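# Four arms sort stickered items into matching-color bins

## Task

Put every item into the container whose color matches the color of the sticker on that item.

## Robot and tools

Setup: four identical i2rt Big YAM arms named arm1, arm2, arm3 and arm4. Each has six revolute joints, a two-finger gripper and a wrist camera (arm1_cam_wrist to arm4_cam_wrist). Four fixed room cameras also watch: cam_room_a1, cam_room_a2, cam_room_b1, cam_room_b2. Arm feet (scene frame, metres, quaternion w,x,y,z): arm1 at (-0.644, +1.377, +0.914) facing roughly +y; arm2 at (-0.655, -0.555, +0.928) facing roughly -y; arm3 at (+0.651, -1.332, +0.868) facing roughly -y; arm4 at (+0.648, +0.477, +0.879) facing roughly +y. Each foot faces along its own +x. Reach is about 1.0 m from the joint1 axis. Loose objects may occasionally get nudged by an outside push.

Frames: one shared scene frame, origin on the floor, +z up, lengths in metres. "hand" is the point between the finger pads, roughly 1 cm short of the fingertips. In the hand frame the fingers point along +z and the gap opens along y. "hand_target" is the hand pose implied by the joint targets currently held. Printed hand positions get less accurate at long reach, and hands often settle a centimetre or more off.

move: one action for any subset of arms. Arguments are arm1, arm2, arm3, arm4 (each optional; an omitted arm gets no new command) plus cameras. Each arm's part may contain:
- joints: absolute targets by name. joint1_rad -2.879..2.879 (base yaw, positive counter-clockwise seen from above, 0 = along the foot's facing); joint2_rad 0..3.141 (shoulder, 0 = upper arm pointing back, positive lifts it up and forward); joint3_rad 0..3.019 (elbow, 0 = folded); joint4_rad -1.692..1.57 (hand pitch, positive tips fingers up); joint5_rad -1.57..1.57 (sideways hand swing, positive to the arm's right); joint6_rad -2.094..2.094 (hand roll, positive clockwise viewed from behind); gripper_m 0..0.093 (fingertip gap in metres). Done tolerances are ±0.045, 0.14, 0.09, 0.055, 0.03, 0.035 rad and ±0.003 m.
- target: an absolute hand pose, seven numbers [x, y, z, qw, qx, qy, qz] in the scene frame, metres, same layout as the printed hand line. The hand travels in a straight line from its hand_target toward it. When target is given, joints may hold only gripper_m, otherwise the call is refused.
- speed: top path speed in m/s, 0.002 to 0.5, default 0.25; rotation capped at twice that in rad/s. Only valid together with target.
All motions in an action begin at once; all hand paths finish together, paced by the slowest. A path lasts 0.5 to 10 s (cut off at 10 s); no action exceeds 15 s. Each control step clips the commanded pose to within 100 mm and 20 degrees of the measured one, then solves damped IK, favouring position. Paths ignore obstacles and other arms; hands lag, drift, and may overshoot speed near full stretch. Joint moves can swing the hand widely since joints run at different rates. cameras: list of camera names, or "all"; omitted/null means all, [] means none; unknown names make the call invalid.

Results: per robot joint_positions, Joint velocities (rad/s, gripper m/s; "within noise" when still), joint torques (N m, six arm joints, positive toward larger angles, include gravity, with per-arm offset and noise; entries 3 and 4 wrap at ±28), hand, hand_target, joint_status and hand_status, and on_its_own (uncommanded behaviour; "held at" is the target, not the reading). The "move" line lists each arm sent a motion with "done" or its worst status. "as last shown" marks uncommanded arms whose lines repeat old values and statuses read "not commanded". The "pictures" line gives image order; images may lag the state slightly. Status words: off_target (stopped short, may still push); time_out (arm keeps pushing toward a target near where it stood; send reported positions to relax it); not_followed (a safety check withheld the command, which may keep being tried); "joint command not followed" and "pose unreachable" signal such withholding; limit_stop_at_motor_heat (stopped by overheating; resend targets).

Gripper: gripping a hard part at full force reads up to ~0.005 m narrower (or up to ~0.002 m wider) than the part; closed on nothing reads 0.000-0.003. Light grip just under the first-contact reading; full force from about 0.005 m below it (deeper for soft, small or round items). Smaller targets crush soft items more. To release, command well above the reading. Grip force is roughly 50-64 N per pad.

wait: seconds 0 to 10, optional cameras; returns full state. zoom_image: camera name plus region [x0, y0, x1, y1] in pixels from the top-left, at most 504 wide and tall, only for cameras in the latest images. read_manual: section "licences" only; no motion. finished_scene: scene = the current scene number; irreversible. After ending scene 1, make no further calls in that reply.

Cautions: never knock or place items outside the work area or onto the floor. Avoid hard contact between arms, including one gripper closing on another's fingers; the self/arm collision check can be late and ignores fingers, gripper housings and cameras. Don't drop items, release them while moving, slam into things, or push hard; arms keep pushing on contact. Prolonged pushing, holding loads or stretched poses heats motors: MOTOR HOT appears at 85 °C, and at 100 °C an OVER-TEMPERATURE FAULT drops the arm for 30-60 s or more. A refused call, or a stop during a move/wait, cancels the remaining move, wait and finished_scene calls in that reply; an invalid call does not. The robot holds its last command while you think.

Each tool is called after "Request:" as a command line: name --argument value for each argument, lists and objects as JSON in quotes; but a table of rows of numbers goes row by row, as --pt "numbers of a row", without its own name.

## Session

Request:
move --arm1 '{"joints":{"joint1_rad":1.57,"joint2_rad":1.782,"joint3_rad":1.766,"joint4_rad":-1.554,"joint5_rad":0,"joint6_rad":0}}' --arm2 '{"joints":{"joint1_rad":-1.57,"joint2_rad":1.782,"joint3_rad":1.766,"joint4_rad":-1.554,"joint5_rad":0,"joint6_rad":0}}' --arm3 '{"joints":{"joint1_rad":1.57,"joint2_rad":1.782,"joint3_rad":1.766,"joint4_rad":-1.554,"joint5_rad":0,"joint6_rad":0}}' --arm4 '{"joints":{"joint1_rad":-1.57,"joint2_rad":1.782,"joint3_rad":1.766,"joint4_rad":-1.554,"joint5_rad":0,"joint6_rad":0}}'

Scene clock: 2.17 s.
Joint torques (N m): arm1=[-2.67 -15.62 12.94 -0.16 0.05 -0.06] | arm2=[1.26 -19.66 11.18 0.14 -0.07 0.2] | arm3=[0.15 -20.66 9.59 -0.39 0.11 -0.1] | arm4=[0.85 -19.14 9.91 -0.36 0.08 -0.09]
Motor temperatures (°C): arm1=[21 24 26 23 21 21 21] | arm2=[23 24 25 22 22 20 23] | arm3=[24 23 23 23 24 23 23] | arm4=[22 21 22 22 24 21 24]
Heat: arm1: hottest joint3_rad 26 °C; arm2: hottest joint3_rad 25 °C; arm3: hottest joint1_rad 24 °C; arm4: hottest joint5_rad 24 °C.
move: arm1 done; arm2 done; arm3 done; arm4 done
Joint velocities: within noise
arm1.joint_positions: joint1_rad=+1.578 joint2_rad=+1.799 joint3_rad=+1.739 joint4_rad=-1.543 joint5_rad=-0.002 joint6_rad=+0.006 gripper_m=+0.09398
arm1.joint_status: all done
arm1.hand: x=-1.1857 y=+1.3352 z=+1.1359 quat_wxyz=(-0.001, +0.999, +0.035, +0.008) (m; scene frame)
arm1.hand_target: x=-1.1885 y=+1.3397 z=+1.1549 quat_wxyz=(-0.002, +0.999, +0.034, -0.008) (m; scene frame)
arm1.hand_status: not commanded
arm2.joint_positions: joint1_rad=-1.576 joint2_rad=+1.783 joint3_rad=+1.758 joint4_rad=-1.541 joint5_rad=+0.001 joint6_rad=-0.013 gripper_m=+0.09396
arm2.joint_status: all done
arm2.hand: x=-1.2032 y=-0.6167 z=+1.1560 quat_wxyz=(+0.002, -0.998, -0.062, +0.002) (m; scene frame)
arm2.hand_target: x=-1.2016 y=-0.6200 z=+1.1595 quat_wxyz=(+0.002, -0.998, -0.059, +0.000) (m; scene frame)
arm2.hand_status: not commanded
arm3.joint_positions: joint1_rad=+1.580 joint2_rad=+1.796 joint3_rad=+1.754 joint4_rad=-1.546 joint5_rad=-0.002 joint6_rad=+0.005 gripper_m=+0.09397
arm3.joint_status: all done
arm3.hand: x=+1.1971 y=-1.3898 z=+1.0897 quat_wxyz=(+0.008, -0.058, -0.998, +0.005) (m; scene frame)
arm3.hand_target: x=+1.1963 y=-1.3956 z=+1.1015 quat_wxyz=(-0.001, -0.061, -0.998, +0.007) (m; scene frame)
arm3.hand_status: not commanded
arm4.joint_positions: joint1_rad=-1.571 joint2_rad=+1.787 joint3_rad=+1.742 joint4_rad=-1.545 joint5_rad=+0.000 joint6_rad=+0.014 gripper_m=+0.09398
arm4.joint_status: all done
arm4.hand: x=+1.1941 y=+0.5081 z=+1.0970 quat_wxyz=(+0.012, +0.021, -1.000, +0.002) (m; scene frame)
arm4.hand_target: x=+1.1978 y=+0.5091 z=+1.1088 quat_wxyz=(+0.002, +0.029, -1.000, +0.002) (m; scene frame)
arm4.hand_status: not commanded
pictures: arm1_cam_wrist, arm2_cam_wrist, arm3_cam_wrist, arm4_cam_wrist, cam_room_a1, cam_room_a2, cam_room_b1, cam_room_b2
Images, in order (width x height): arm1_cam_wrist 672x504, arm2_cam_wrist 672x504, arm3_cam_wrist 672x504, arm4_cam_wrist 672x504, cam_room_a1 672x504, cam_room_a2 672x504, cam_room_b1 672x504, cam_room_b2 672x504.

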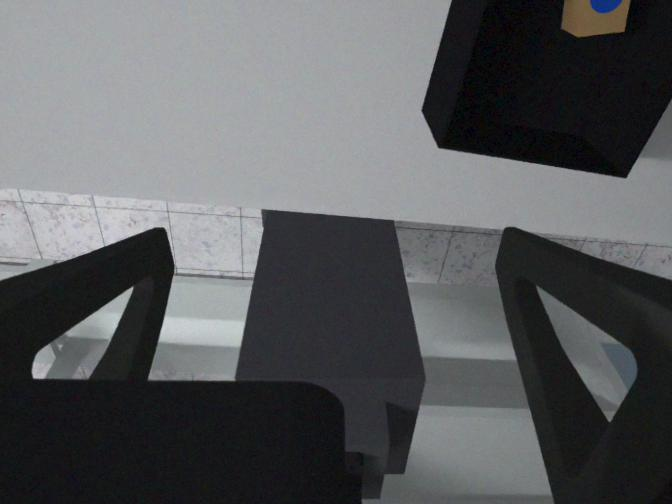

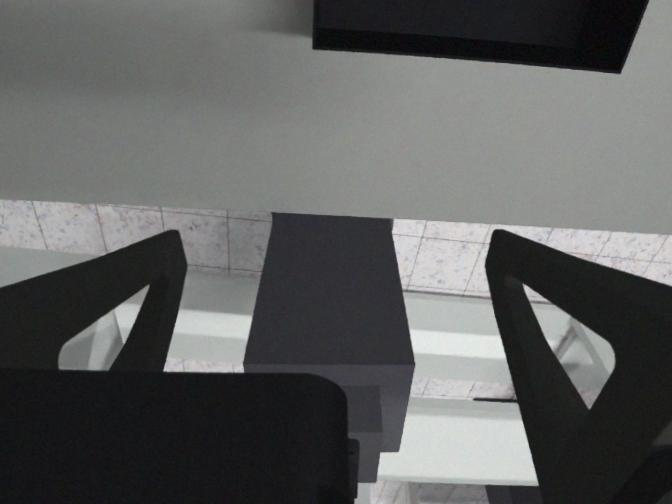

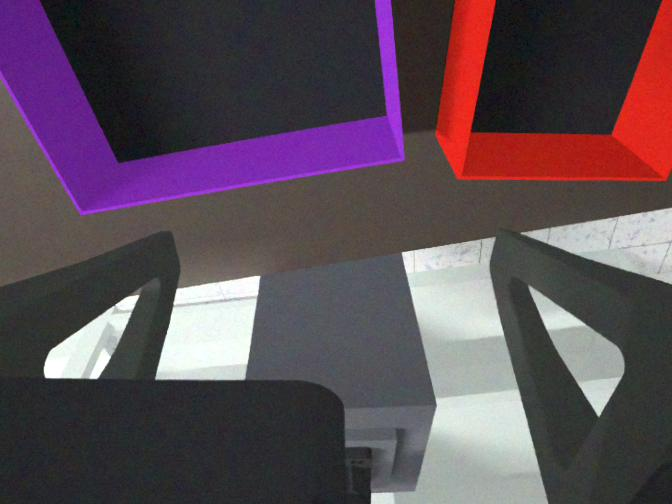

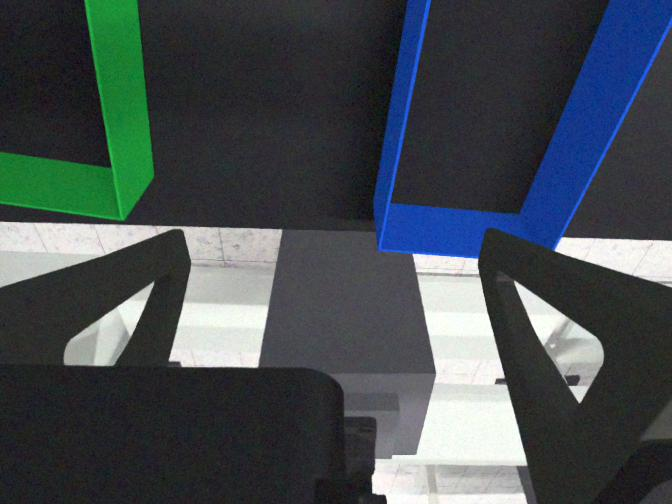

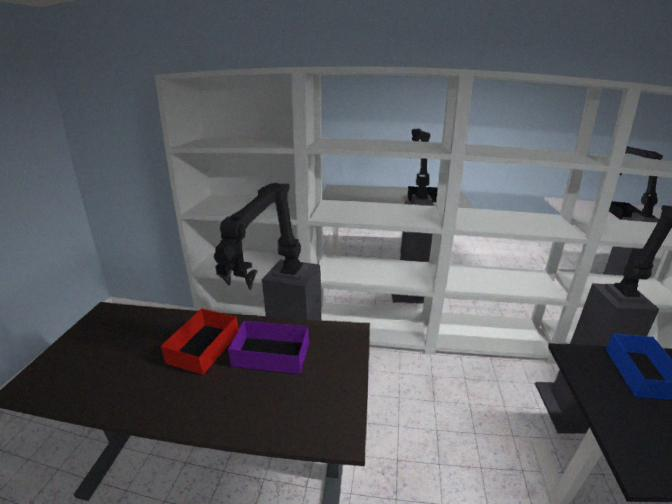

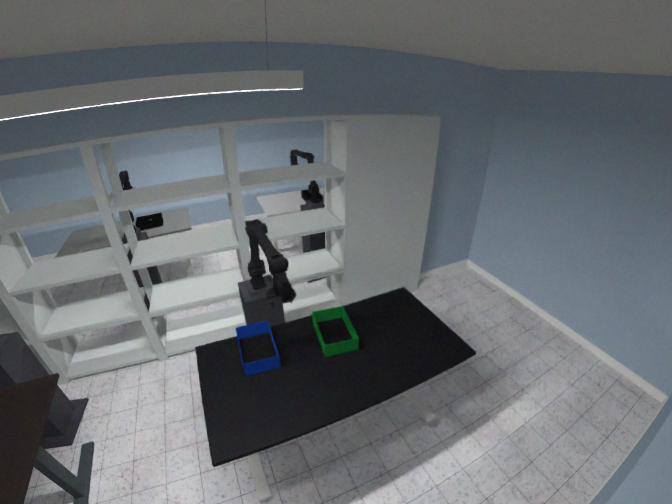

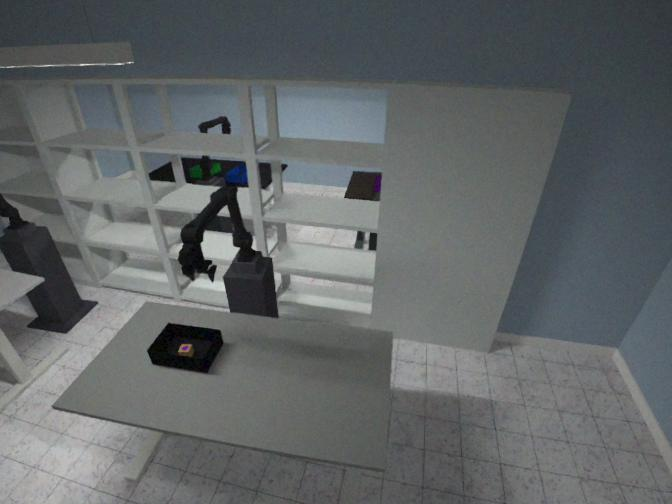

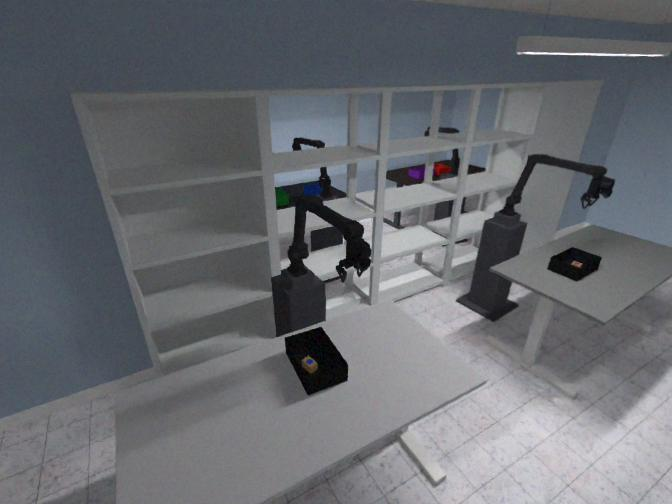

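Request:
zoom_image --camera "cam_room_b1" --region '[145, 315, 235, 380]'

Request:
zoom_image --camera "arm1_cam_wrist" --region '[422, 0, 672, 187]'

Scaled by 5.600.

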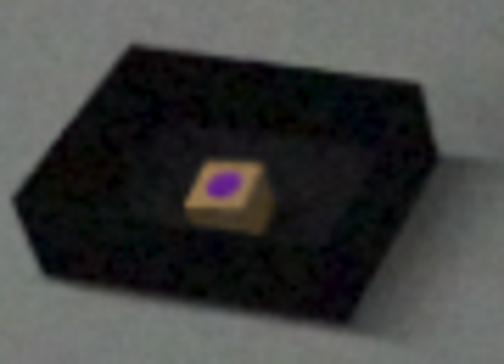

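Scaled by 2.016.

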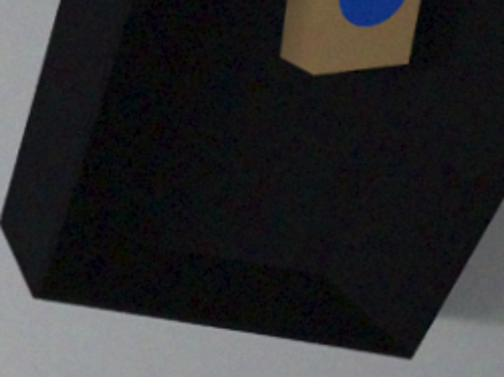

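Request:
move --arm1 '{"target":[-1.184,1.556,0.94,0,0.999,0.037,0],"speed":0.4}' --arm2 '{"target":[-1.262,-0.50,0.96,0,0.998,0.059,0],"speed":0.4}' --cameras '["arm1_cam_wrist","arm2_cam_wrist"]'

Scene clock: 15.77 s.
Joint torques (N m): arm1=[-0.91 -17.44 9.68 0.8 -0.03 -0.04] | arm2=[1.03 -21.66 10.33 1.2 -0.2 -0.08] | arm3=[0.5 -20.89 9.61 -0.42 0.11 -0.11] | arm4=[1.08 -19.66 10.02 -0.24 0.1 -0.1]
Motor temperatures (°C): arm1=[21 25 28 23 21 21 21] | arm2=[23 25 27 22 22 20 23] | arm3=[24 24 24 23 24 23 23] | arm4=[22 22 25 22 24 21 24]
Heat: arm1: hottest joint3_rad 28 °C; arm2: hottest joint3_rad 27 °C; arm3: hottest joint1_rad 24 °C; arm4: hottest joint3_rad 25 °C.
move: arm1 off_target; arm2 done
Joint velocities: within noise
arm1.joint_positions: joint1_rad=+1.175 joint2_rad=+2.002 joint3_rad=+1.482 joint4_rad=-1.098 joint5_rad=+0.003 joint6_rad=-0.383 gripper_m=+0.09398
arm1.joint_status: not commanded
arm1.hand: x=-1.1751 y=+1.5585 z=+0.9313 quat_wxyz=(+0.005, +0.999, +0.028, +0.015) (m; scene frame)
arm1.hand_target: x=-1.1838 y=+1.5560 z=+0.9401 quat_wxyz=(+0.000, +0.999, +0.037, +0.000) (m; scene frame)
arm1.hand_status: off_target (0.013 m and 2.1 deg from the pose sent, 0.295 m and 1.0 deg at the start)
arm2.joint_positions: joint1_rad=-1.783 joint2_rad=+2.049 joint3_rad=+1.636 joint4_rad=-1.171 joint5_rad=+0.000 joint6_rad=-0.194 gripper_m=+0.09396
arm2.joint_status: not commanded
arm2.hand: x=-1.2556 y=-0.4978 z=+0.9618 quat_wxyz=(+0.001, -0.999, -0.049, -0.007) (m; scene frame)
arm2.hand_target: x=-1.2619 y=-0.4999 z=+0.9600 quat_wxyz=(+0.000, -0.998, -0.059, +0.000) (m; scene frame)
arm2.hand_status: done (0.007 m and 1.4 deg from the pose sent, 0.236 m and 0.5 deg at the start)
arm3, arm4: as last shown
pictures: arm1_cam_wrist, arm2_cam_wrist
Images, in order (width x height): arm1_cam_wrist 672x504, arm2_cam_wrist 672x504.

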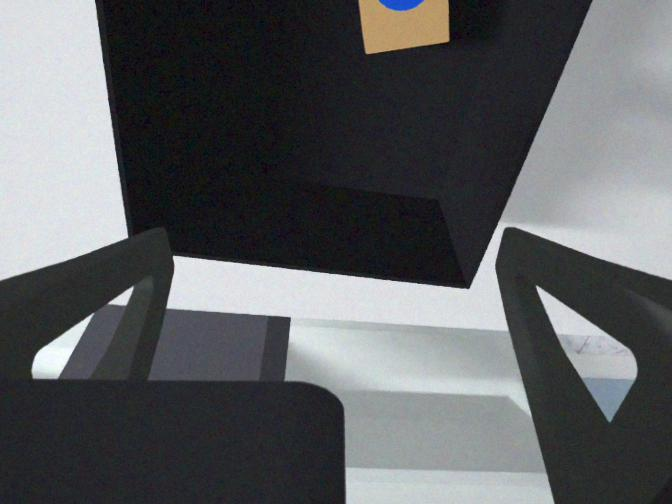

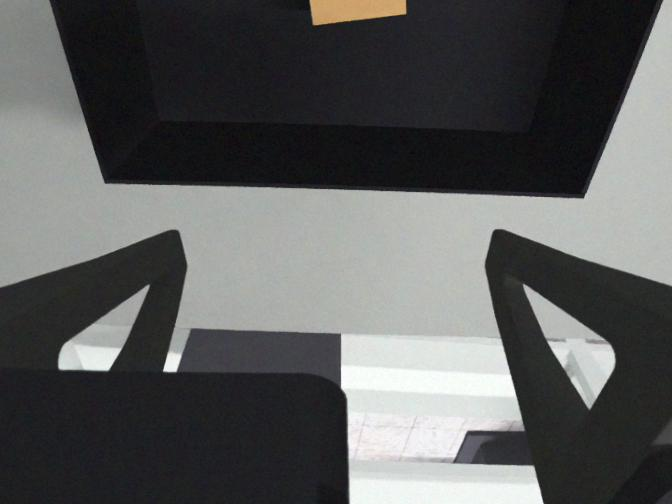

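Request:
move --arm1 '{"target":[-1.222,1.581,0.84,0,0.9944,0.106,0],"speed":0.3}' --arm2 '{"target":[-1.306,-0.493,0.84,0,0.9936,0.113,0],"speed":0.3}' --cameras '["arm1_cam_wrist","arm2_cam_wrist"]'

Scene clock: 27.03 s.
Joint torques (N m): arm1=[-2.67 -19.6 12.14 0.61 0 -0.09] | arm2=[0.73 -24.76 12.27 0.87 -0.2 -0.08] | arm3=[0.26 -20.89 9.61 -0.42 0.11 -0.1] | arm4=[1.03 -19.37 9.89 -0.23 0.1 -0.08]
Motor temperatures (°C): arm1=[21 25 28 23 21 21 21] | arm2=[23 25 27 22 22 20 23] | arm3=[24 24 24 23 24 23 23] | arm4=[22 22 26 22 24 21 24]
Heat: arm1: hottest joint3_rad 28 °C; arm2: hottest joint3_rad 27 °C; arm3: hottest joint1_rad 24 °C; arm4: hottest joint3_rad 26 °C.
move: arm1 off_target; arm2 off_target
Joint velocities: within noise
arm1.joint_positions: joint1_rad=+1.175 joint2_rad=+2.240 joint3_rad=+1.547 joint4_rad=-0.966 joint5_rad=+0.003 joint6_rad=-0.541 gripper_m=+0.09398
arm1.joint_status: not commanded
arm1.hand: x=-1.1961 y=+1.5653 z=+0.8173 quat_wxyz=(+0.015, +0.994, +0.107, +0.033) (m; scene frame)
arm1.hand_target: x=-1.2205 y=+1.5808 z=+0.8410 quat_wxyz=(+0.000, +0.994, +0.106, +0.000) (m; scene frame)
arm1.hand_status: off_target (0.038 m and 4.2 deg from the pose sent, 0.105 m and 9.1 deg at the start)
arm2.joint_positions: joint1_rad=-1.783 joint2_rad=+2.317 joint3_rad=+1.714 joint4_rad=-1.020 joint5_rad=+0.000 joint6_rad=-0.306 gripper_m=+0.09396
arm2.joint_status: not commanded
arm2.hand: x=-1.2822 y=-0.4948 z=+0.8253 quat_wxyz=(-0.004, -0.994, -0.105, -0.027) (m; scene frame)
arm2.hand_target: x=-1.3049 y=-0.4931 z=+0.8407 quat_wxyz=(+0.000, -0.994, -0.113, +0.000) (m; scene frame)
arm2.hand_status: off_target (0.028 m and 3.2 deg from the pose sent, 0.132 m and 7.3 deg at the start)
arm3, arm4: as last shown
pictures: arm1_cam_wrist, arm2_cam_wrist
Images, in order (width x height): arm1_cam_wrist 672x504, arm2_cam_wrist 672x504.

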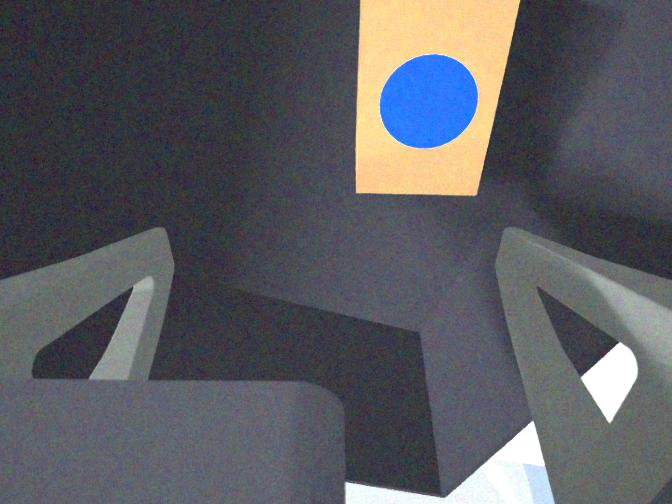

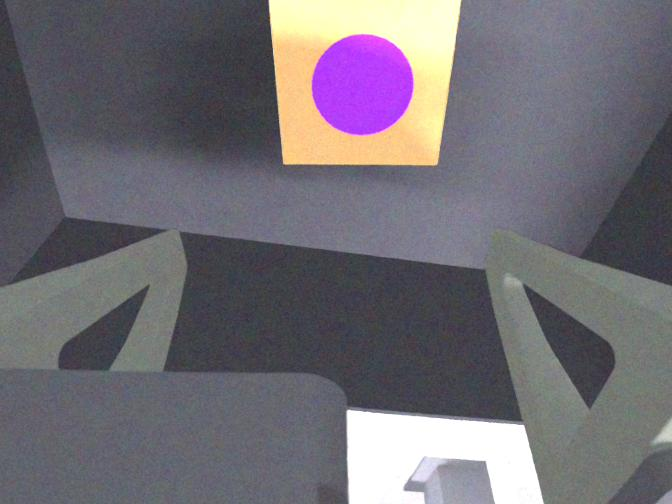

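Request:
move --arm1 '{"target":[-1.246,1.582,0.79,0,0.9944,0.106,0],"speed":0.2}' --arm2 '{"target":[-1.333,-0.497,0.785,0,0.9936,0.113,0],"speed":0.2}' --cameras '["arm1_cam_wrist","arm2_cam_wrist"]'

Scene clock: 38.87 s.
Joint torques (N m): arm1=[-1.61 -19.08 11.82 0.68 0.01 0.07] | arm2=[1.44 -23.88 12.59 0.79 -0.22 0.02] | arm3=[0.21 -20.84 9.57 -0.4 0.11 -0.1] | arm4=[0.97 -19.66 9.87 -0.39 0.08 -0.1]
Motor temperatures (°C): arm1=[21 25 30 23 21 21 21] | arm2=[23 26 29 22 22 20 23] | arm3=[24 25 25 23 24 23 23] | arm4=[22 22 27 22 24 21 24]
Heat: arm1: hottest joint3_rad 30 °C; arm2: hottest joint3_rad 29 °C; arm3: hottest joint2_rad 25 °C; arm4: hottest joint3_rad 27 °C.
move: arm1 off_target; arm2 off_target
Joint velocities: within noise
arm1.joint_positions: joint1_rad=+1.175 joint2_rad=+2.353 joint3_rad=+1.643 joint4_rad=-0.927 joint5_rad=+0.003 joint6_rad=-0.542 gripper_m=+0.09398
arm1.joint_status: not commanded
arm1.hand: x=-1.2235 y=+1.5745 z=+0.7785 quat_wxyz=(+0.010, +0.994, +0.107, +0.023) (m; scene frame)
arm1.hand_target: x=-1.2452 y=+1.5819 z=+0.7907 quat_wxyz=(+0.000, +0.994, +0.106, +0.000) (m; scene frame)
arm1.hand_status: off_target (0.026 m and 2.9 deg from the pose sent, 0.059 m and 4.2 deg at the start)
arm2.joint_positions: joint1_rad=-1.783 joint2_rad=+2.442 joint3_rad=+1.837 joint4_rad=-0.995 joint5_rad=+0.000 joint6_rad=-0.307 gripper_m=+0.09396
arm2.joint_status: not commanded
arm2.hand: x=-1.3141 y=-0.4917 z=+0.7843 quat_wxyz=(-0.001, -0.994, -0.106, -0.015) (m; scene frame)
arm2.hand_target: x=-1.3321 y=-0.4971 z=+0.7854 quat_wxyz=(+0.000, -0.994, -0.113, +0.000) (m; scene frame)
arm2.hand_status: off_target (0.020 m and 2.0 deg from the pose sent, 0.065 m and 3.2 deg at the start)
arm3, arm4: as last shown
pictures: arm1_cam_wrist, arm2_cam_wrist
Images, in order (width x height): arm1_cam_wrist 672x504, arm2_cam_wrist 672x504.

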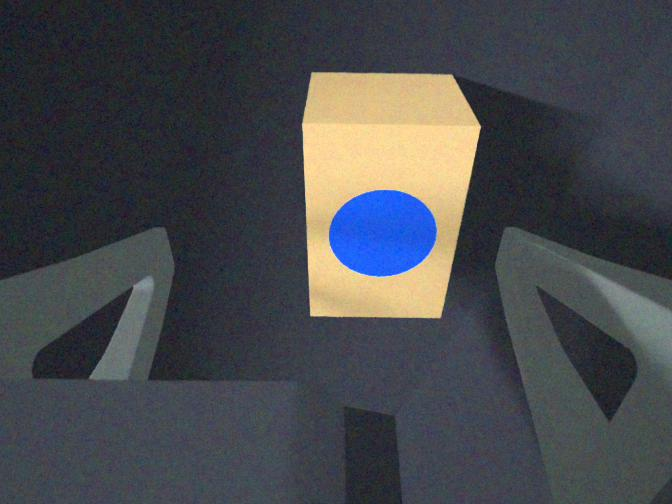

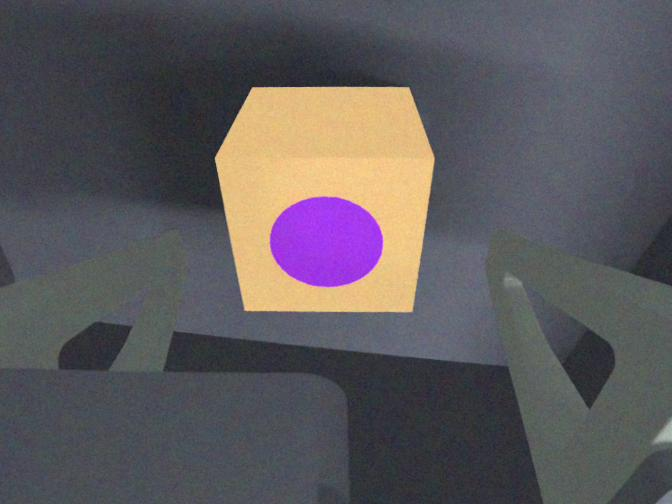

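Request:
move --arm1 '{"target":[-1.259,1.595,0.784,0,0.9944,0.106,0],"speed":0.2}' --arm2 '{"target":[-1.345,-0.500,0.772,0,0.9936,0.113,0],"speed":0.2}' --cameras '[]'

Request:
move --arm1 '{"joints":{"gripper_m":0.03}}' --arm2 '{"joints":{"gripper_m":0.03}}' --cameras '["arm1_cam_wrist","arm2_cam_wrist"]'

Scene clock: 44.30 s.
Joint torques (N m): arm1=[-1.73 -18.55 12.4 -0.03 -0.01 -0.01] | arm2=[1.61 -23.12 12.89 0.34 -0.21 0.08] | arm3=[0.32 -20.72 9.59 -0.42 0.11 -0.11] | arm4=[0.44 -19.84 9.91 -0.18 0.11 -0.1]
Motor temperatures (°C): arm1=[21 25 30 23 21 21 21] | arm2=[23 26 29 22 22 20 23] | arm3=[24 25 25 23 24 23 23] | arm4=[22 23 28 22 24 21 24]
Heat: arm1: hottest joint3_rad 30 °C; arm2: hottest joint3_rad 29 °C; arm3: hottest joint2_rad 25 °C; arm4: hottest joint3_rad 28 °C.
move: arm1 off_target; arm2 off_target
Joint velocities: within noise
arm1.joint_positions: joint1_rad=+1.174 joint2_rad=+2.384 joint3_rad=+1.716 joint4_rad=-0.936 joint5_rad=+0.003 joint6_rad=-0.543 gripper_m=+0.09398
arm1.joint_status: not commanded
arm1.hand: x=-1.2469 y=+1.5835 z=+0.7809 quat_wxyz=(+0.003, +0.994, +0.107, +0.008) (m; scene frame)
arm1.hand_target: x=-1.2585 y=+1.5948 z=+0.7844 quat_wxyz=(+0.000, +0.994, +0.106, +0.000) (m; scene frame)
arm1.hand_status: off_target (0.017 m and 1.0 deg from the pose sent, 0.041 m and 2.9 deg at the start)
arm2.joint_positions: joint1_rad=-1.777 joint2_rad=+2.478 joint3_rad=+1.901 joint4_rad=-0.995 joint5_rad=+0.000 joint6_rad=-0.307 gripper_m=+0.09396
arm2.joint_status: not commanded
arm2.hand: x=-1.3336 y=-0.4937 z=+0.7805 quat_wxyz=(+0.001, -0.994, -0.109, -0.002) (m; scene frame)
arm2.hand_target: x=-1.3443 y=-0.5001 z=+0.7723 quat_wxyz=(+0.000, -0.994, -0.113, +0.001) (m; scene frame)
arm2.hand_status: off_target (0.016 m and 0.6 deg from the pose sent, 0.034 m and 1.9 deg at the start)
arm3, arm4: as last shown
pictures: none
No camera images: "cameras" was empty.

Scene clock: 44.93 s.
Joint torques (N m): arm1=[-2.55 -18.26 12.34 0.13 -0.01 -0.08] | arm2=[1.49 -23.12 12.9 0.32 -0.16 0.07] | arm3=[0.32 -20.78 9.61 -0.42 0.11 -0.1] | arm4=[0.67 -19.49 9.89 -0.18 0.12 -0.08]
Motor temperatures (°C): arm1=[21 25 30 23 21 21 21] | arm2=[23 26 29 22 22 20 23] | arm3=[24 25 25 23 24 23 23] | arm4=[22 23 28 22 24 21 24]
Heat: arm1: hottest joint3_rad 30 °C; arm2: hottest joint3_rad 29 °C; arm3: hottest joint2_rad 25 °C; arm4: hottest joint3_rad 28 °C.
move: arm1 done; arm2 off_target
Joint velocities: within noise
arm1.joint_positions: joint1_rad=+1.174 joint2_rad=+2.384 joint3_rad=+1.716 joint4_rad=-0.936 joint5_rad=+0.003 joint6_rad=-0.543 gripper_m=+0.03006
arm1.joint_status: all done
arm1.hand: x=-1.2469 y=+1.5835 z=+0.7809 quat_wxyz=(+0.003, +0.994, +0.107, +0.008) (m; scene frame)
arm1.hand_target: x=-1.2585 y=+1.5948 z=+0.7844 quat_wxyz=(+0.000, +0.994, +0.106, +0.000) (m; scene frame)
arm1.hand_status: not commanded
arm2.joint_positions: joint1_rad=-1.777 joint2_rad=+2.478 joint3_rad=+1.901 joint4_rad=-0.995 joint5_rad=-0.001 joint6_rad=-0.307 gripper_m=+0.05246
arm2.joint_status: gripper_m off_target (ended at +0.05248, target +0.03000)
arm2.hand: x=-1.3336 y=-0.4939 z=+0.7805 quat_wxyz=(+0.001, -0.994, -0.109, -0.002) (m; scene frame)
arm2.hand_target: x=-1.3443 y=-0.5001 z=+0.7723 quat_wxyz=(+0.000, -0.994, -0.113, +0.001) (m; scene frame)
arm2.hand_status: not commanded
arm3, arm4: as last shown
pictures: arm1_cam_wrist, arm2_cam_wrist
Images, in order (width x height): arm1_cam_wrist 672x504, arm2_cam_wrist 672x504.

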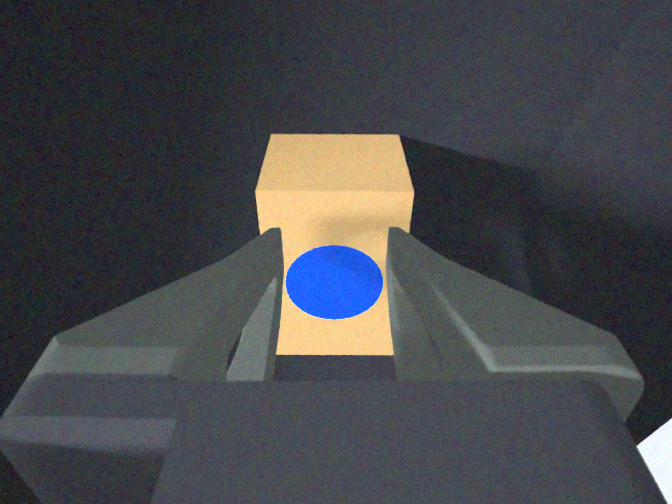

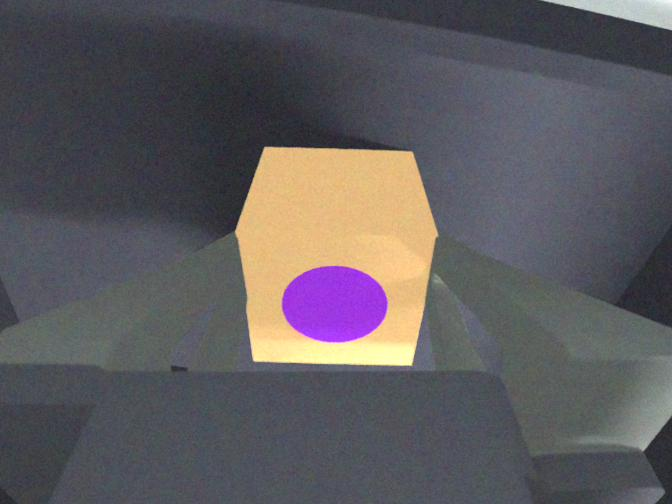

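Request:
move --arm1 '{"joints":{"gripper_m":0.0}}' --arm3 '{"joints":{"joint1_rad":0.0,"joint2_rad":0.534,"joint3_rad":1.403,"joint4_rad":-1.611}}' --arm4 '{"joints":{"joint1_rad":0.878,"joint2_rad":0.534,"joint3_rad":1.403,"joint4_rad":-1.611}}' --cameras '[]'

Request:
move --arm1 '{"target":[-1.22,1.57,0.99,0,0.9944,0.106,0],"speed":0.3}' --arm2 '{"target":[-1.31,-0.495,0.99,0,0.9936,0.113,0],"speed":0.3}' --cameras '["arm1_cam_wrist","arm2_cam_wrist"]'

Scene clock: 58.80 s.
Joint torques (N m): arm1=[-2.55 -18.73 12.42 0.1 -0.07 -0.05] | arm2=[1.55 -23.12 12.88 0.32 -0.17 0.07] | arm3=[0.44 4.95 6.42 1.36 -0.08 -0.11] | arm4=[0.73 4.6 6.76 0.99 0.23 -0.04]
Motor temperatures (°C): arm1=[21 25 31 23 21 21 21] | arm2=[23 26 30 22 22 20 23] | arm3=[24 25 26 23 24 23 23] | arm4=[22 23 29 22 24 21 24]
Heat: arm1: hottest joint3_rad 31 °C; arm2: hottest joint3_rad 30 °C; arm3: hottest joint3_rad 26 °C; arm4: hottest joint3_rad 29 °C.
move: arm1 done; arm3 done; arm4 done
Joint velocities: within noise
arm1.joint_positions: joint1_rad=+1.174 joint2_rad=+2.384 joint3_rad=+1.716 joint4_rad=-0.936 joint5_rad=+0.003 joint6_rad=-0.543 gripper_m=+0.00030
arm1.joint_status: all done
arm1.hand: x=-1.2469 y=+1.5835 z=+0.7809 quat_wxyz=(+0.003, +0.994, +0.107, +0.008) (m; scene frame)
arm1.hand_target: x=-1.2585 y=+1.5948 z=+0.7844 quat_wxyz=(+0.000, +0.994, +0.106, +0.000) (m; scene frame)
arm1.hand_status: not commanded
arm2: as last shown
arm3.joint_positions: joint1_rad=+0.011 joint2_rad=+0.526 joint3_rad=+1.408 joint4_rad=-1.607 joint5_rad=+0.002 joint6_rad=+0.005 gripper_m=+0.09397
arm3.joint_status: all done
arm3.hand: x=+0.6323 y=-1.4804 z=+1.3793 quat_wxyz=(-0.279, -0.679, -0.604, +0.309) (m; scene frame)
arm3.hand_target: x=+0.6307 y=-1.4833 z=+1.3755 quat_wxyz=(-0.272, -0.683, -0.605, +0.305) (m; scene frame)
arm3.hand_status: not commanded
arm4.joint_positions: joint1_rad=+0.875 joint2_rad=+0.526 joint3_rad=+1.400 joint4_rad=-1.602 joint5_rad=-0.004 joint6_rad=+0.010 gripper_m=+0.09399
arm4.joint_status: all done
arm4.hand: x=+0.5228 y=+0.5737 z=+1.3867 quat_wxyz=(-0.123, +0.864, -0.292, -0.391) (m; scene frame)
arm4.hand_target: x=+0.5220 y=+0.5745 z=+1.3851 quat_wxyz=(-0.124, +0.869, -0.287, -0.384) (m; scene frame)
arm4.hand_status: not commanded
pictures: none
No camera images: "cameras" was empty.

Scene clock: 60.20 s.
Joint torques (N m): arm1=[-1.49 -17.14 11.56 -0.13 -0.02 0.17] | arm2=[0.5 -22.77 11.81 0.17 -0.17 -0.05] | arm3=[0.32 5.07 6.42 1.33 -0.08 -0.12] | arm4=[1.03 4.6 6.76 0.83 0.23 -0.08]
Motor temperatures (°C): arm1=[21 25 31 23 21 21 21] | arm2=[23 26 30 22 22 20 23] | arm3=[24 25 26 23 24 23 23] | arm4=[22 23 29 22 24 21 24]
Heat: arm1: hottest joint3_rad 31 °C; arm2: hottest joint3_rad 30 °C; arm3: hottest joint3_rad 26 °C; arm4: hottest joint3_rad 29 °C.
move: arm1 done; arm2 done
Joint velocities: within noise
arm1.joint_positions: joint1_rad=+1.174 joint2_rad=+2.029 joint3_rad=+1.681 joint4_rad=-1.242 joint5_rad=+0.003 joint6_rad=-0.542 gripper_m=+0.00030
arm1.joint_status: not commanded
arm1.hand: x=-1.2145 y=+1.5730 z=+0.9854 quat_wxyz=(+0.001, +0.994, +0.107, +0.002) (m; scene frame)
arm1.hand_target: x=-1.2200 y=+1.5699 z=+0.9901 quat_wxyz=(+0.000, +0.994, +0.106, +0.000) (m; scene frame)
arm1.hand_status: done (0.008 m and 0.2 deg from the pose sent, 0.211 m and 1.0 deg at the start)
arm2.joint_positions: joint1_rad=-1.777 joint2_rad=+2.141 joint3_rad=+1.878 joint4_rad=-1.298 joint5_rad=-0.001 joint6_rad=-0.307 gripper_m=+0.05246
arm2.joint_status: not commanded
arm2.hand: x=-1.3072 y=-0.4970 z=+0.9923 quat_wxyz=(+0.002, -0.994, -0.109, +0.004) (m; scene frame)
arm2.hand_target: x=-1.3098 y=-0.4950 z=+0.9900 quat_wxyz=(+0.000, -0.994, -0.113, +0.000) (m; scene frame)
arm2.hand_status: done (0.004 m and 0.7 deg from the pose sent, 0.211 m and 0.6 deg at the start)
arm3, arm4: as last shown
pictures: arm1_cam_wrist, arm2_cam_wrist
Images, in order (width x height): arm1_cam_wrist 672x504, arm2_cam_wrist 672x504.

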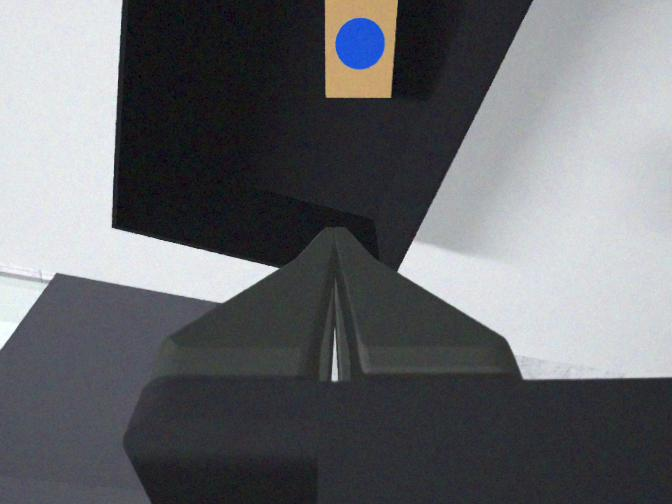

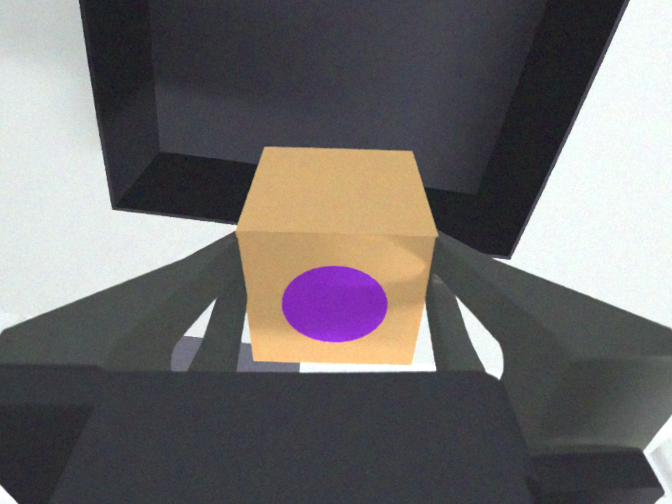

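Request:
move --arm1 '{"joints":{"gripper_m":0.093},"target":[-1.219,1.589,0.81,0,0.9944,0.106,0],"speed":0.3}' --arm2 '{"joints":{"joint1_rad":0.0,"joint2_rad":0.534,"joint3_rad":1.403,"joint4_rad":-1.611}}' --arm3 '{"joints":{"joint1_rad":-1.98}}' --cameras '["arm1_cam_wrist","arm2_cam_wrist","arm3_cam_wrist"]'

Scene clock: 67.90 s.
Joint torques (N m): arm1=[-1.73 -19.55 8.77 0.8 -0.05 -0.07] | arm2=[1.26 2.43 7.64 1.88 0.11 -0.02] | arm3=[0.44 4.42 6.6 1.35 0.02 -0.11] | arm4=[1.14 4.66 6.82 0.95 0.2 -0.04]
Motor temperatures (°C): arm1=[21 25 32 23 21 21 21] | arm2=[23 27 30 22 22 20 24] | arm3=[24 25 26 23 24 23 23] | arm4=[22 23 28 22 24 21 24]
Heat: arm1: hottest joint3_rad 32 °C; arm2: hottest joint3_rad 30 °C; arm3: hottest joint3_rad 26 °C; arm4: hottest joint3_rad 28 °C.
move: arm1 off_target; arm2 done; arm3 done
Joint velocities: within noise
arm1.joint_positions: joint1_rad=+1.158 joint2_rad=+2.290 joint3_rad=+1.581 joint4_rad=-0.916 joint5_rad=+0.003 joint6_rad=-0.555 gripper_m=+0.09294
arm1.joint_status: all done
arm1.hand: x=-1.2091 y=+1.5805 z=+0.7977 quat_wxyz=(+0.008, +0.994, +0.105, +0.017) (m; scene frame)
arm1.hand_target: x=-1.2189 y=+1.5891 z=+0.8103 quat_wxyz=(+0.000, +0.994, +0.106, +0.000) (m; scene frame)
arm1.hand_status: off_target (0.018 m and 2.2 deg from the pose sent, 0.176 m and 0.3 deg at the start)
arm2.joint_positions: joint1_rad=-0.006 joint2_rad=+0.536 joint3_rad=+1.411 joint4_rad=-1.601 joint5_rad=-0.007 joint6_rad=-0.307 gripper_m=+0.05247
arm2.joint_status: all done
arm2.hand: x=-0.6373 y=-0.7170 z=+1.4385 quat_wxyz=(-0.263, -0.496, -0.766, +0.313) (m; scene frame)
arm2.hand_target: x=-0.6372 y=-0.7157 z=+1.4335 quat_wxyz=(-0.256, -0.492, -0.772, +0.309) (m; scene frame)
arm2.hand_status: not commanded
arm3.joint_positions: joint1_rad=-1.969 joint2_rad=+0.526 joint3_rad=+1.408 joint4_rad=-1.607 joint5_rad=+0.000 joint6_rad=+0.005 gripper_m=+0.09399
arm3.joint_status: all done
arm3.hand: x=+0.5144 y=-1.2465 z=+1.3760 quat_wxyz=(+0.098, -0.882, +0.239, +0.395) (m; scene frame)
arm3.hand_target: x=+0.5126 y=-1.2434 z=+1.3720 quat_wxyz=(+0.100, -0.884, +0.242, +0.386) (m; scene frame)
arm3.hand_status: not commanded
arm4: as last shown
pictures: arm1_cam_wrist, arm2_cam_wrist, arm3_cam_wrist
Images, in order (width x height): arm1_cam_wrist 672x504, arm2_cam_wrist 672x504, arm3_cam_wrist 672x504.

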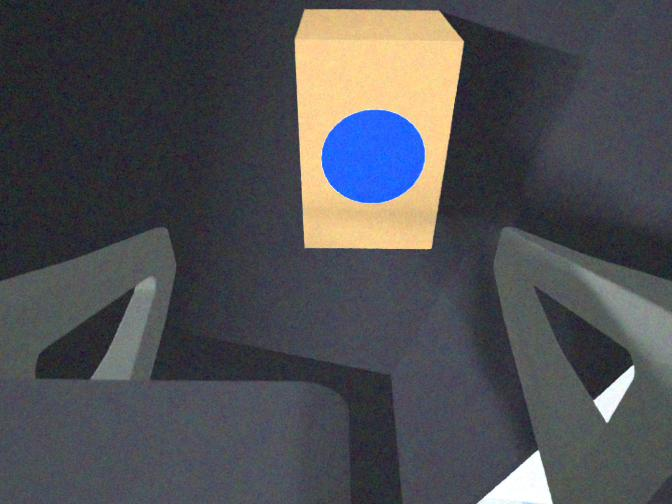

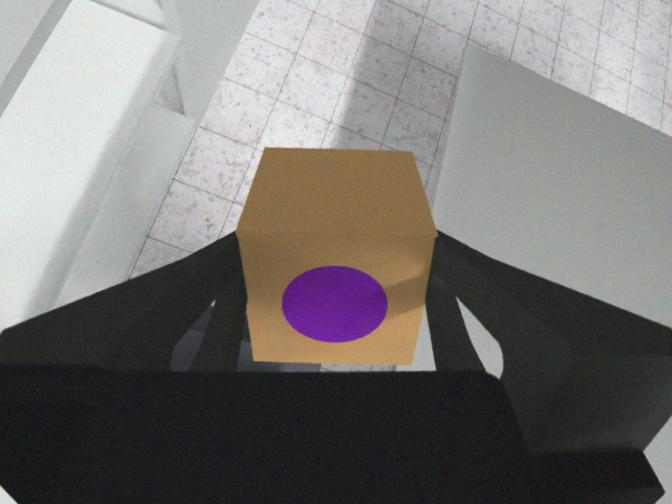

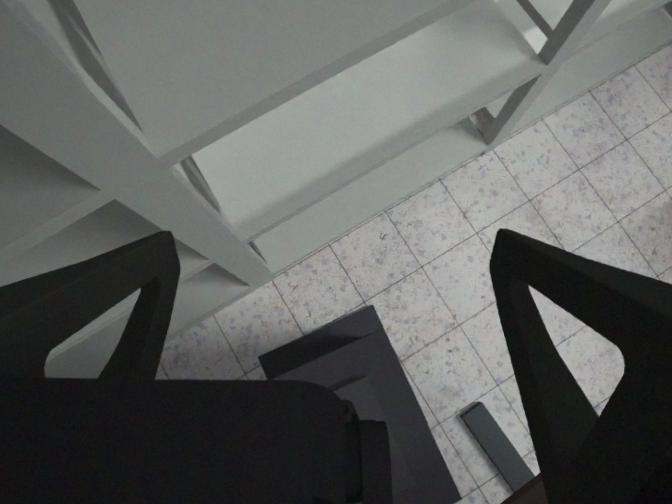

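Request:
move --arm1 '{"target":[-1.247,1.592,0.766,0,0.9944,0.106,0],"speed":0.12}' --arm2 '{"joints":{"joint1_rad":0.913}}' --cameras '["arm1_cam_wrist"]'

Request:
move --arm1 '{"joints":{"gripper_m":0.015}}' --arm2 '{"joints":{"joint2_rad":1.189,"joint3_rad":0.814,"joint4_rad":-1.195,"joint6_rad":0.0}}' --cameras '["arm1_cam_wrist","arm2_cam_wrist"]'

Scene clock: 76.30 s.
Joint torques (N m): arm1=[-2.02 -18.26 12.19 0.59 0.02 0.02] | arm2=[1.2 2.61 7.61 1.84 0.04 -0.02] | arm3=[0.38 4.31 6.57 1.32 0.02 -0.11] | arm4=[0.91 4.72 6.61 1.01 0.18 -0.06]
Motor temperatures (°C): arm1=[21 26 31 23 21 21 21] | arm2=[23 26 29 22 22 20 24] | arm3=[24 25 26 23 24 23 23] | arm4=[22 23 28 22 24 21 24]
Heat: arm1: hottest joint3_rad 31 °C; arm2: hottest joint3_rad 29 °C; arm3: hottest joint3_rad 26 °C; arm4: hottest joint3_rad 28 °C.
move: arm1 off_target; arm2 done
Joint velocities: within noise
arm1.joint_positions: joint1_rad=+1.161 joint2_rad=+2.393 joint3_rad=+1.660 joint4_rad=-0.900 joint5_rad=+0.002 joint6_rad=-0.555 gripper_m=+0.09294
arm1.joint_status: not commanded
arm1.hand: x=-1.2242 y=+1.5839 z=+0.7590 quat_wxyz=(+0.010, +0.994, +0.107, +0.021) (m; scene frame)
arm1.hand_target: x=-1.2460 y=+1.5918 z=+0.7668 quat_wxyz=(+0.000, +0.994, +0.106, +0.000) (m; scene frame)
arm1.hand_status: off_target (0.025 m and 2.7 deg from the pose sent, 0.051 m and 2.2 deg at the start)
arm2.joint_positions: joint1_rad=+0.908 joint2_rad=+0.536 joint3_rad=+1.411 joint4_rad=-1.601 joint5_rad=-0.005 joint6_rad=-0.307 gripper_m=+0.05246
arm2.joint_status: all done
arm2.hand: x=-0.5182 y=-0.6403 z=+1.4390 quat_wxyz=(-0.375, -0.109, -0.906, +0.166) (m; scene frame)
arm2.hand_target: x=-0.5189 y=-0.6392 z=+1.4339 quat_wxyz=(-0.367, -0.102, -0.910, +0.165) (m; scene frame)
arm2.hand_status: not commanded
arm3, arm4: as last shown
pictures: arm1_cam_wrist
Images, in order (width x height): arm1_cam_wrist 672x504.

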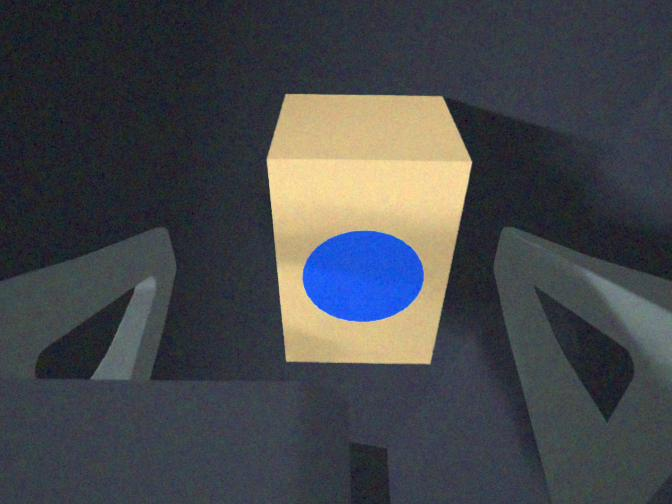

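Scene clock: 77.57 s.
Joint torques (N m): arm1=[-1.44 -18.55 12.04 0.66 -0.07 0.04] | arm2=[1.26 -8.29 10.37 1.16 0.05 0.21] | arm3=[0.56 4.48 6.56 1.29 0.02 -0.11] | arm4=[0.91 4.6 6.65 1.1 0.18 -0.06]
Motor temperatures (°C): arm1=[21 26 31 23 21 21 21] | arm2=[23 26 29 22 22 20 24] | arm3=[24 25 26 23 24 23 23] | arm4=[22 23 28 22 24 21 24]
Heat: arm1: hottest joint3_rad 31 °C; arm2: hottest joint3_rad 29 °C; arm3: hottest joint3_rad 26 °C; arm4: hottest joint3_rad 28 °C.
move: arm1 off_target; arm2 done
Joint velocities: within noise
arm1.joint_positions: joint1_rad=+1.161 joint2_rad=+2.393 joint3_rad=+1.661 joint4_rad=-0.900 joint5_rad=+0.003 joint6_rad=-0.555 gripper_m=+0.04278
arm1.joint_status: gripper_m off_target (ended at +0.04282, target +0.01500)
arm1.hand: x=-1.2248 y=+1.5842 z=+0.7593 quat_wxyz=(+0.010, +0.994, +0.107, +0.021) (m; scene frame)
arm1.hand_target: x=-1.2462 y=+1.5918 z=+0.7668 quat_wxyz=(+0.000, +0.994, +0.106, +0.000) (m; scene frame)
arm1.hand_status: not commanded
arm2.joint_positions: joint1_rad=+0.908 joint2_rad=+1.188 joint3_rad=+0.807 joint4_rad=-1.207 joint5_rad=-0.005 joint6_rad=-0.015 gripper_m=+0.05246
arm2.joint_status: all done
arm2.hand: x=-0.4043 y=-0.7078 z=+1.0452 quat_wxyz=(+0.007, -0.262, -0.965, -0.007) (m; scene frame)
arm2.hand_target: x=-0.3986 y=-0.7098 z=+1.0476 quat_wxyz=(-0.001, -0.267, -0.964, -0.003) (m; scene frame)
arm2.hand_status: not commanded
arm3, arm4: as last shown
pictures: arm1_cam_wrist, arm2_cam_wrist
Images, in order (width x height): arm1_cam_wrist 672x504, arm2_cam_wrist 672x504.

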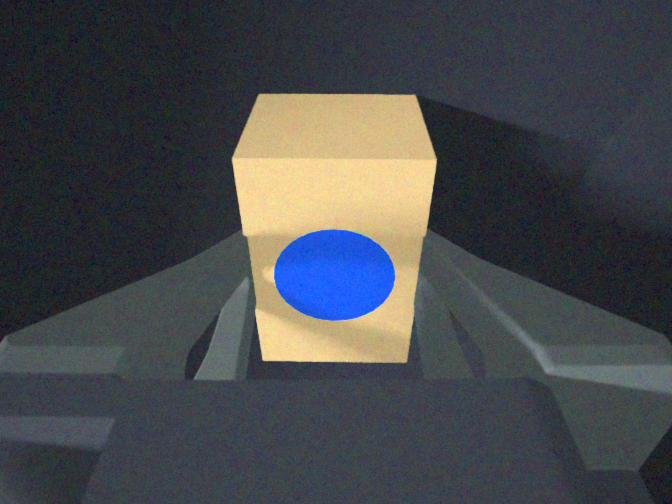

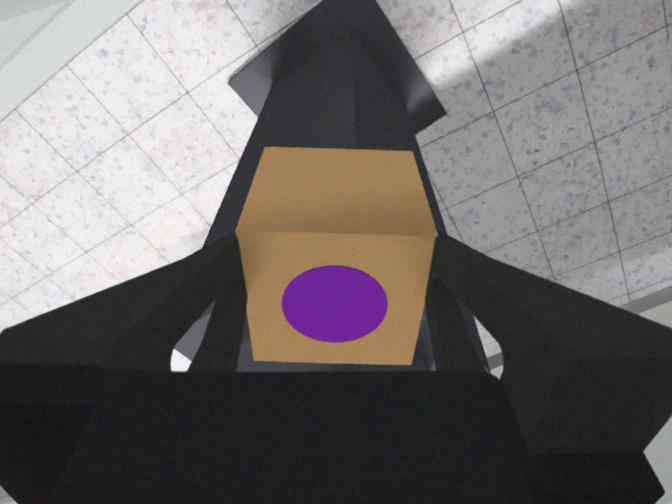

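Request:
move --arm1 '{"target":[-1.22,1.585,0.99,0,0.9944,0.106,0],"speed":0.3}' --arm2 '{"target":[-0.05,-0.92,0.95,0,-0.262,-0.965,0],"speed":0.3}' --cameras '["arm1_cam_wrist","arm2_cam_wrist","cam_room_b1"]'

Scene clock: 85.67 s.
Joint torques (N m): arm1=[-2.02 -18.84 14.34 -0.17 -0.02 -0.03] | arm2=[1.08 -10.29 20.25 6.27 0.08 0.65] | arm3=[0.38 4.42 6.56 1.32 0.03 -0.11] | arm4=[0.91 4.42 6.74 0.94 0.21 -0.04]
Motor temperatures (°C): arm1=[21 26 31 23 21 21 21] | arm2=[23 26 30 22 22 20 24] | arm3=[24 25 26 23 24 23 23] | arm4=[22 23 28 22 24 21 24]
Heat: arm1: hottest joint3_rad 31 °C; arm2: hottest joint3_rad 30 °C; arm3: hottest joint3_rad 26 °C; arm4: hottest joint3_rad 28 °C.
move: arm1 off_target; arm2 off_target
Joint velocities: within noise
arm1.joint_positions: joint1_rad=+1.161 joint2_rad=+2.057 joint3_rad=+1.662 joint4_rad=-1.249 joint5_rad=+0.003 joint6_rad=-0.555 gripper_m=+0.04279
arm1.joint_status: not commanded
arm1.hand: x=-1.2018 y=+1.5767 z=+0.9626 quat_wxyz=(+0.012, +0.994, +0.107, +0.026) (m; scene frame)
arm1.hand_target: x=-1.2186 y=+1.5846 z=+0.9902 quat_wxyz=(+0.000, +0.994, +0.106, +0.000) (m; scene frame)
arm1.hand_status: off_target (0.034 m and 3.3 deg from the pose sent, 0.231 m and 2.6 deg at the start)
arm2.joint_positions: joint1_rad=+0.908 joint2_rad=+1.849 joint3_rad=+1.391 joint4_rad=-1.296 joint5_rad=-0.005 joint6_rad=-0.074 gripper_m=+0.05245
arm2.joint_status: not commanded
arm2.hand: x=-0.2376 y=-0.8088 z=+0.9913 quat_wxyz=(+0.086, -0.233, -0.968, -0.032) (m; scene frame)
arm2.hand_target: x=-0.1656 y=-0.8512 z=+0.9830 quat_wxyz=(-0.001, -0.262, -0.965, -0.003) (m; scene frame)
arm2.hand_status: off_target (0.222 m and 11.1 deg from the pose sent, 0.424 m and 1.1 deg at the start; pose on its path clipped on 29 of 60 steps)
arm3, arm4: as last shown
pictures: arm1_cam_wrist, arm2_cam_wrist, cam_room_b1
Images, in order (width x height): arm1_cam_wrist 672x504, arm2_cam_wrist 672x504, cam_room_b1 672x504.

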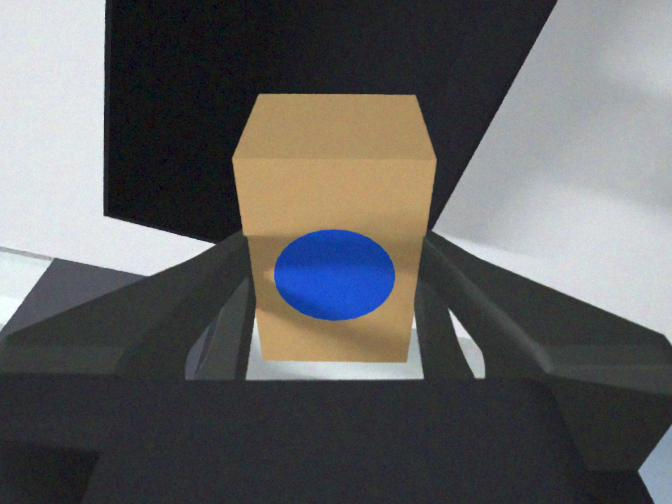

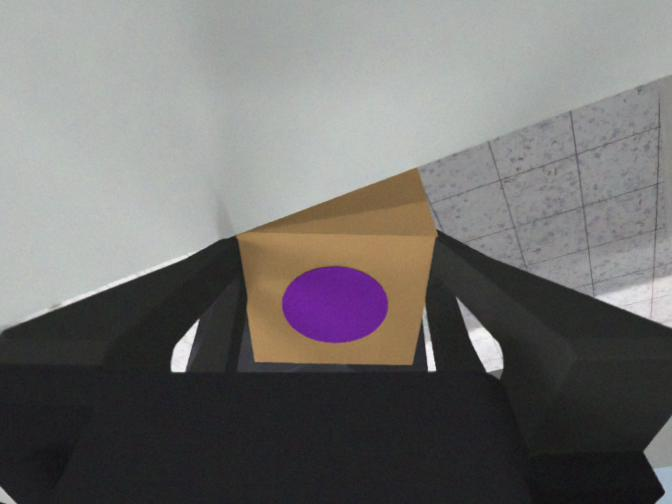

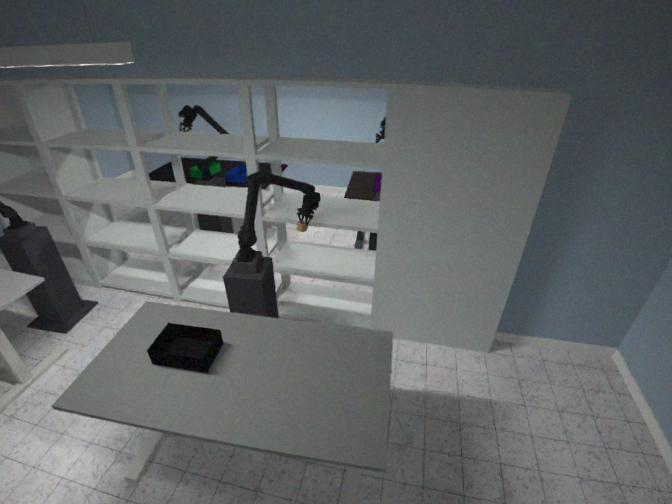

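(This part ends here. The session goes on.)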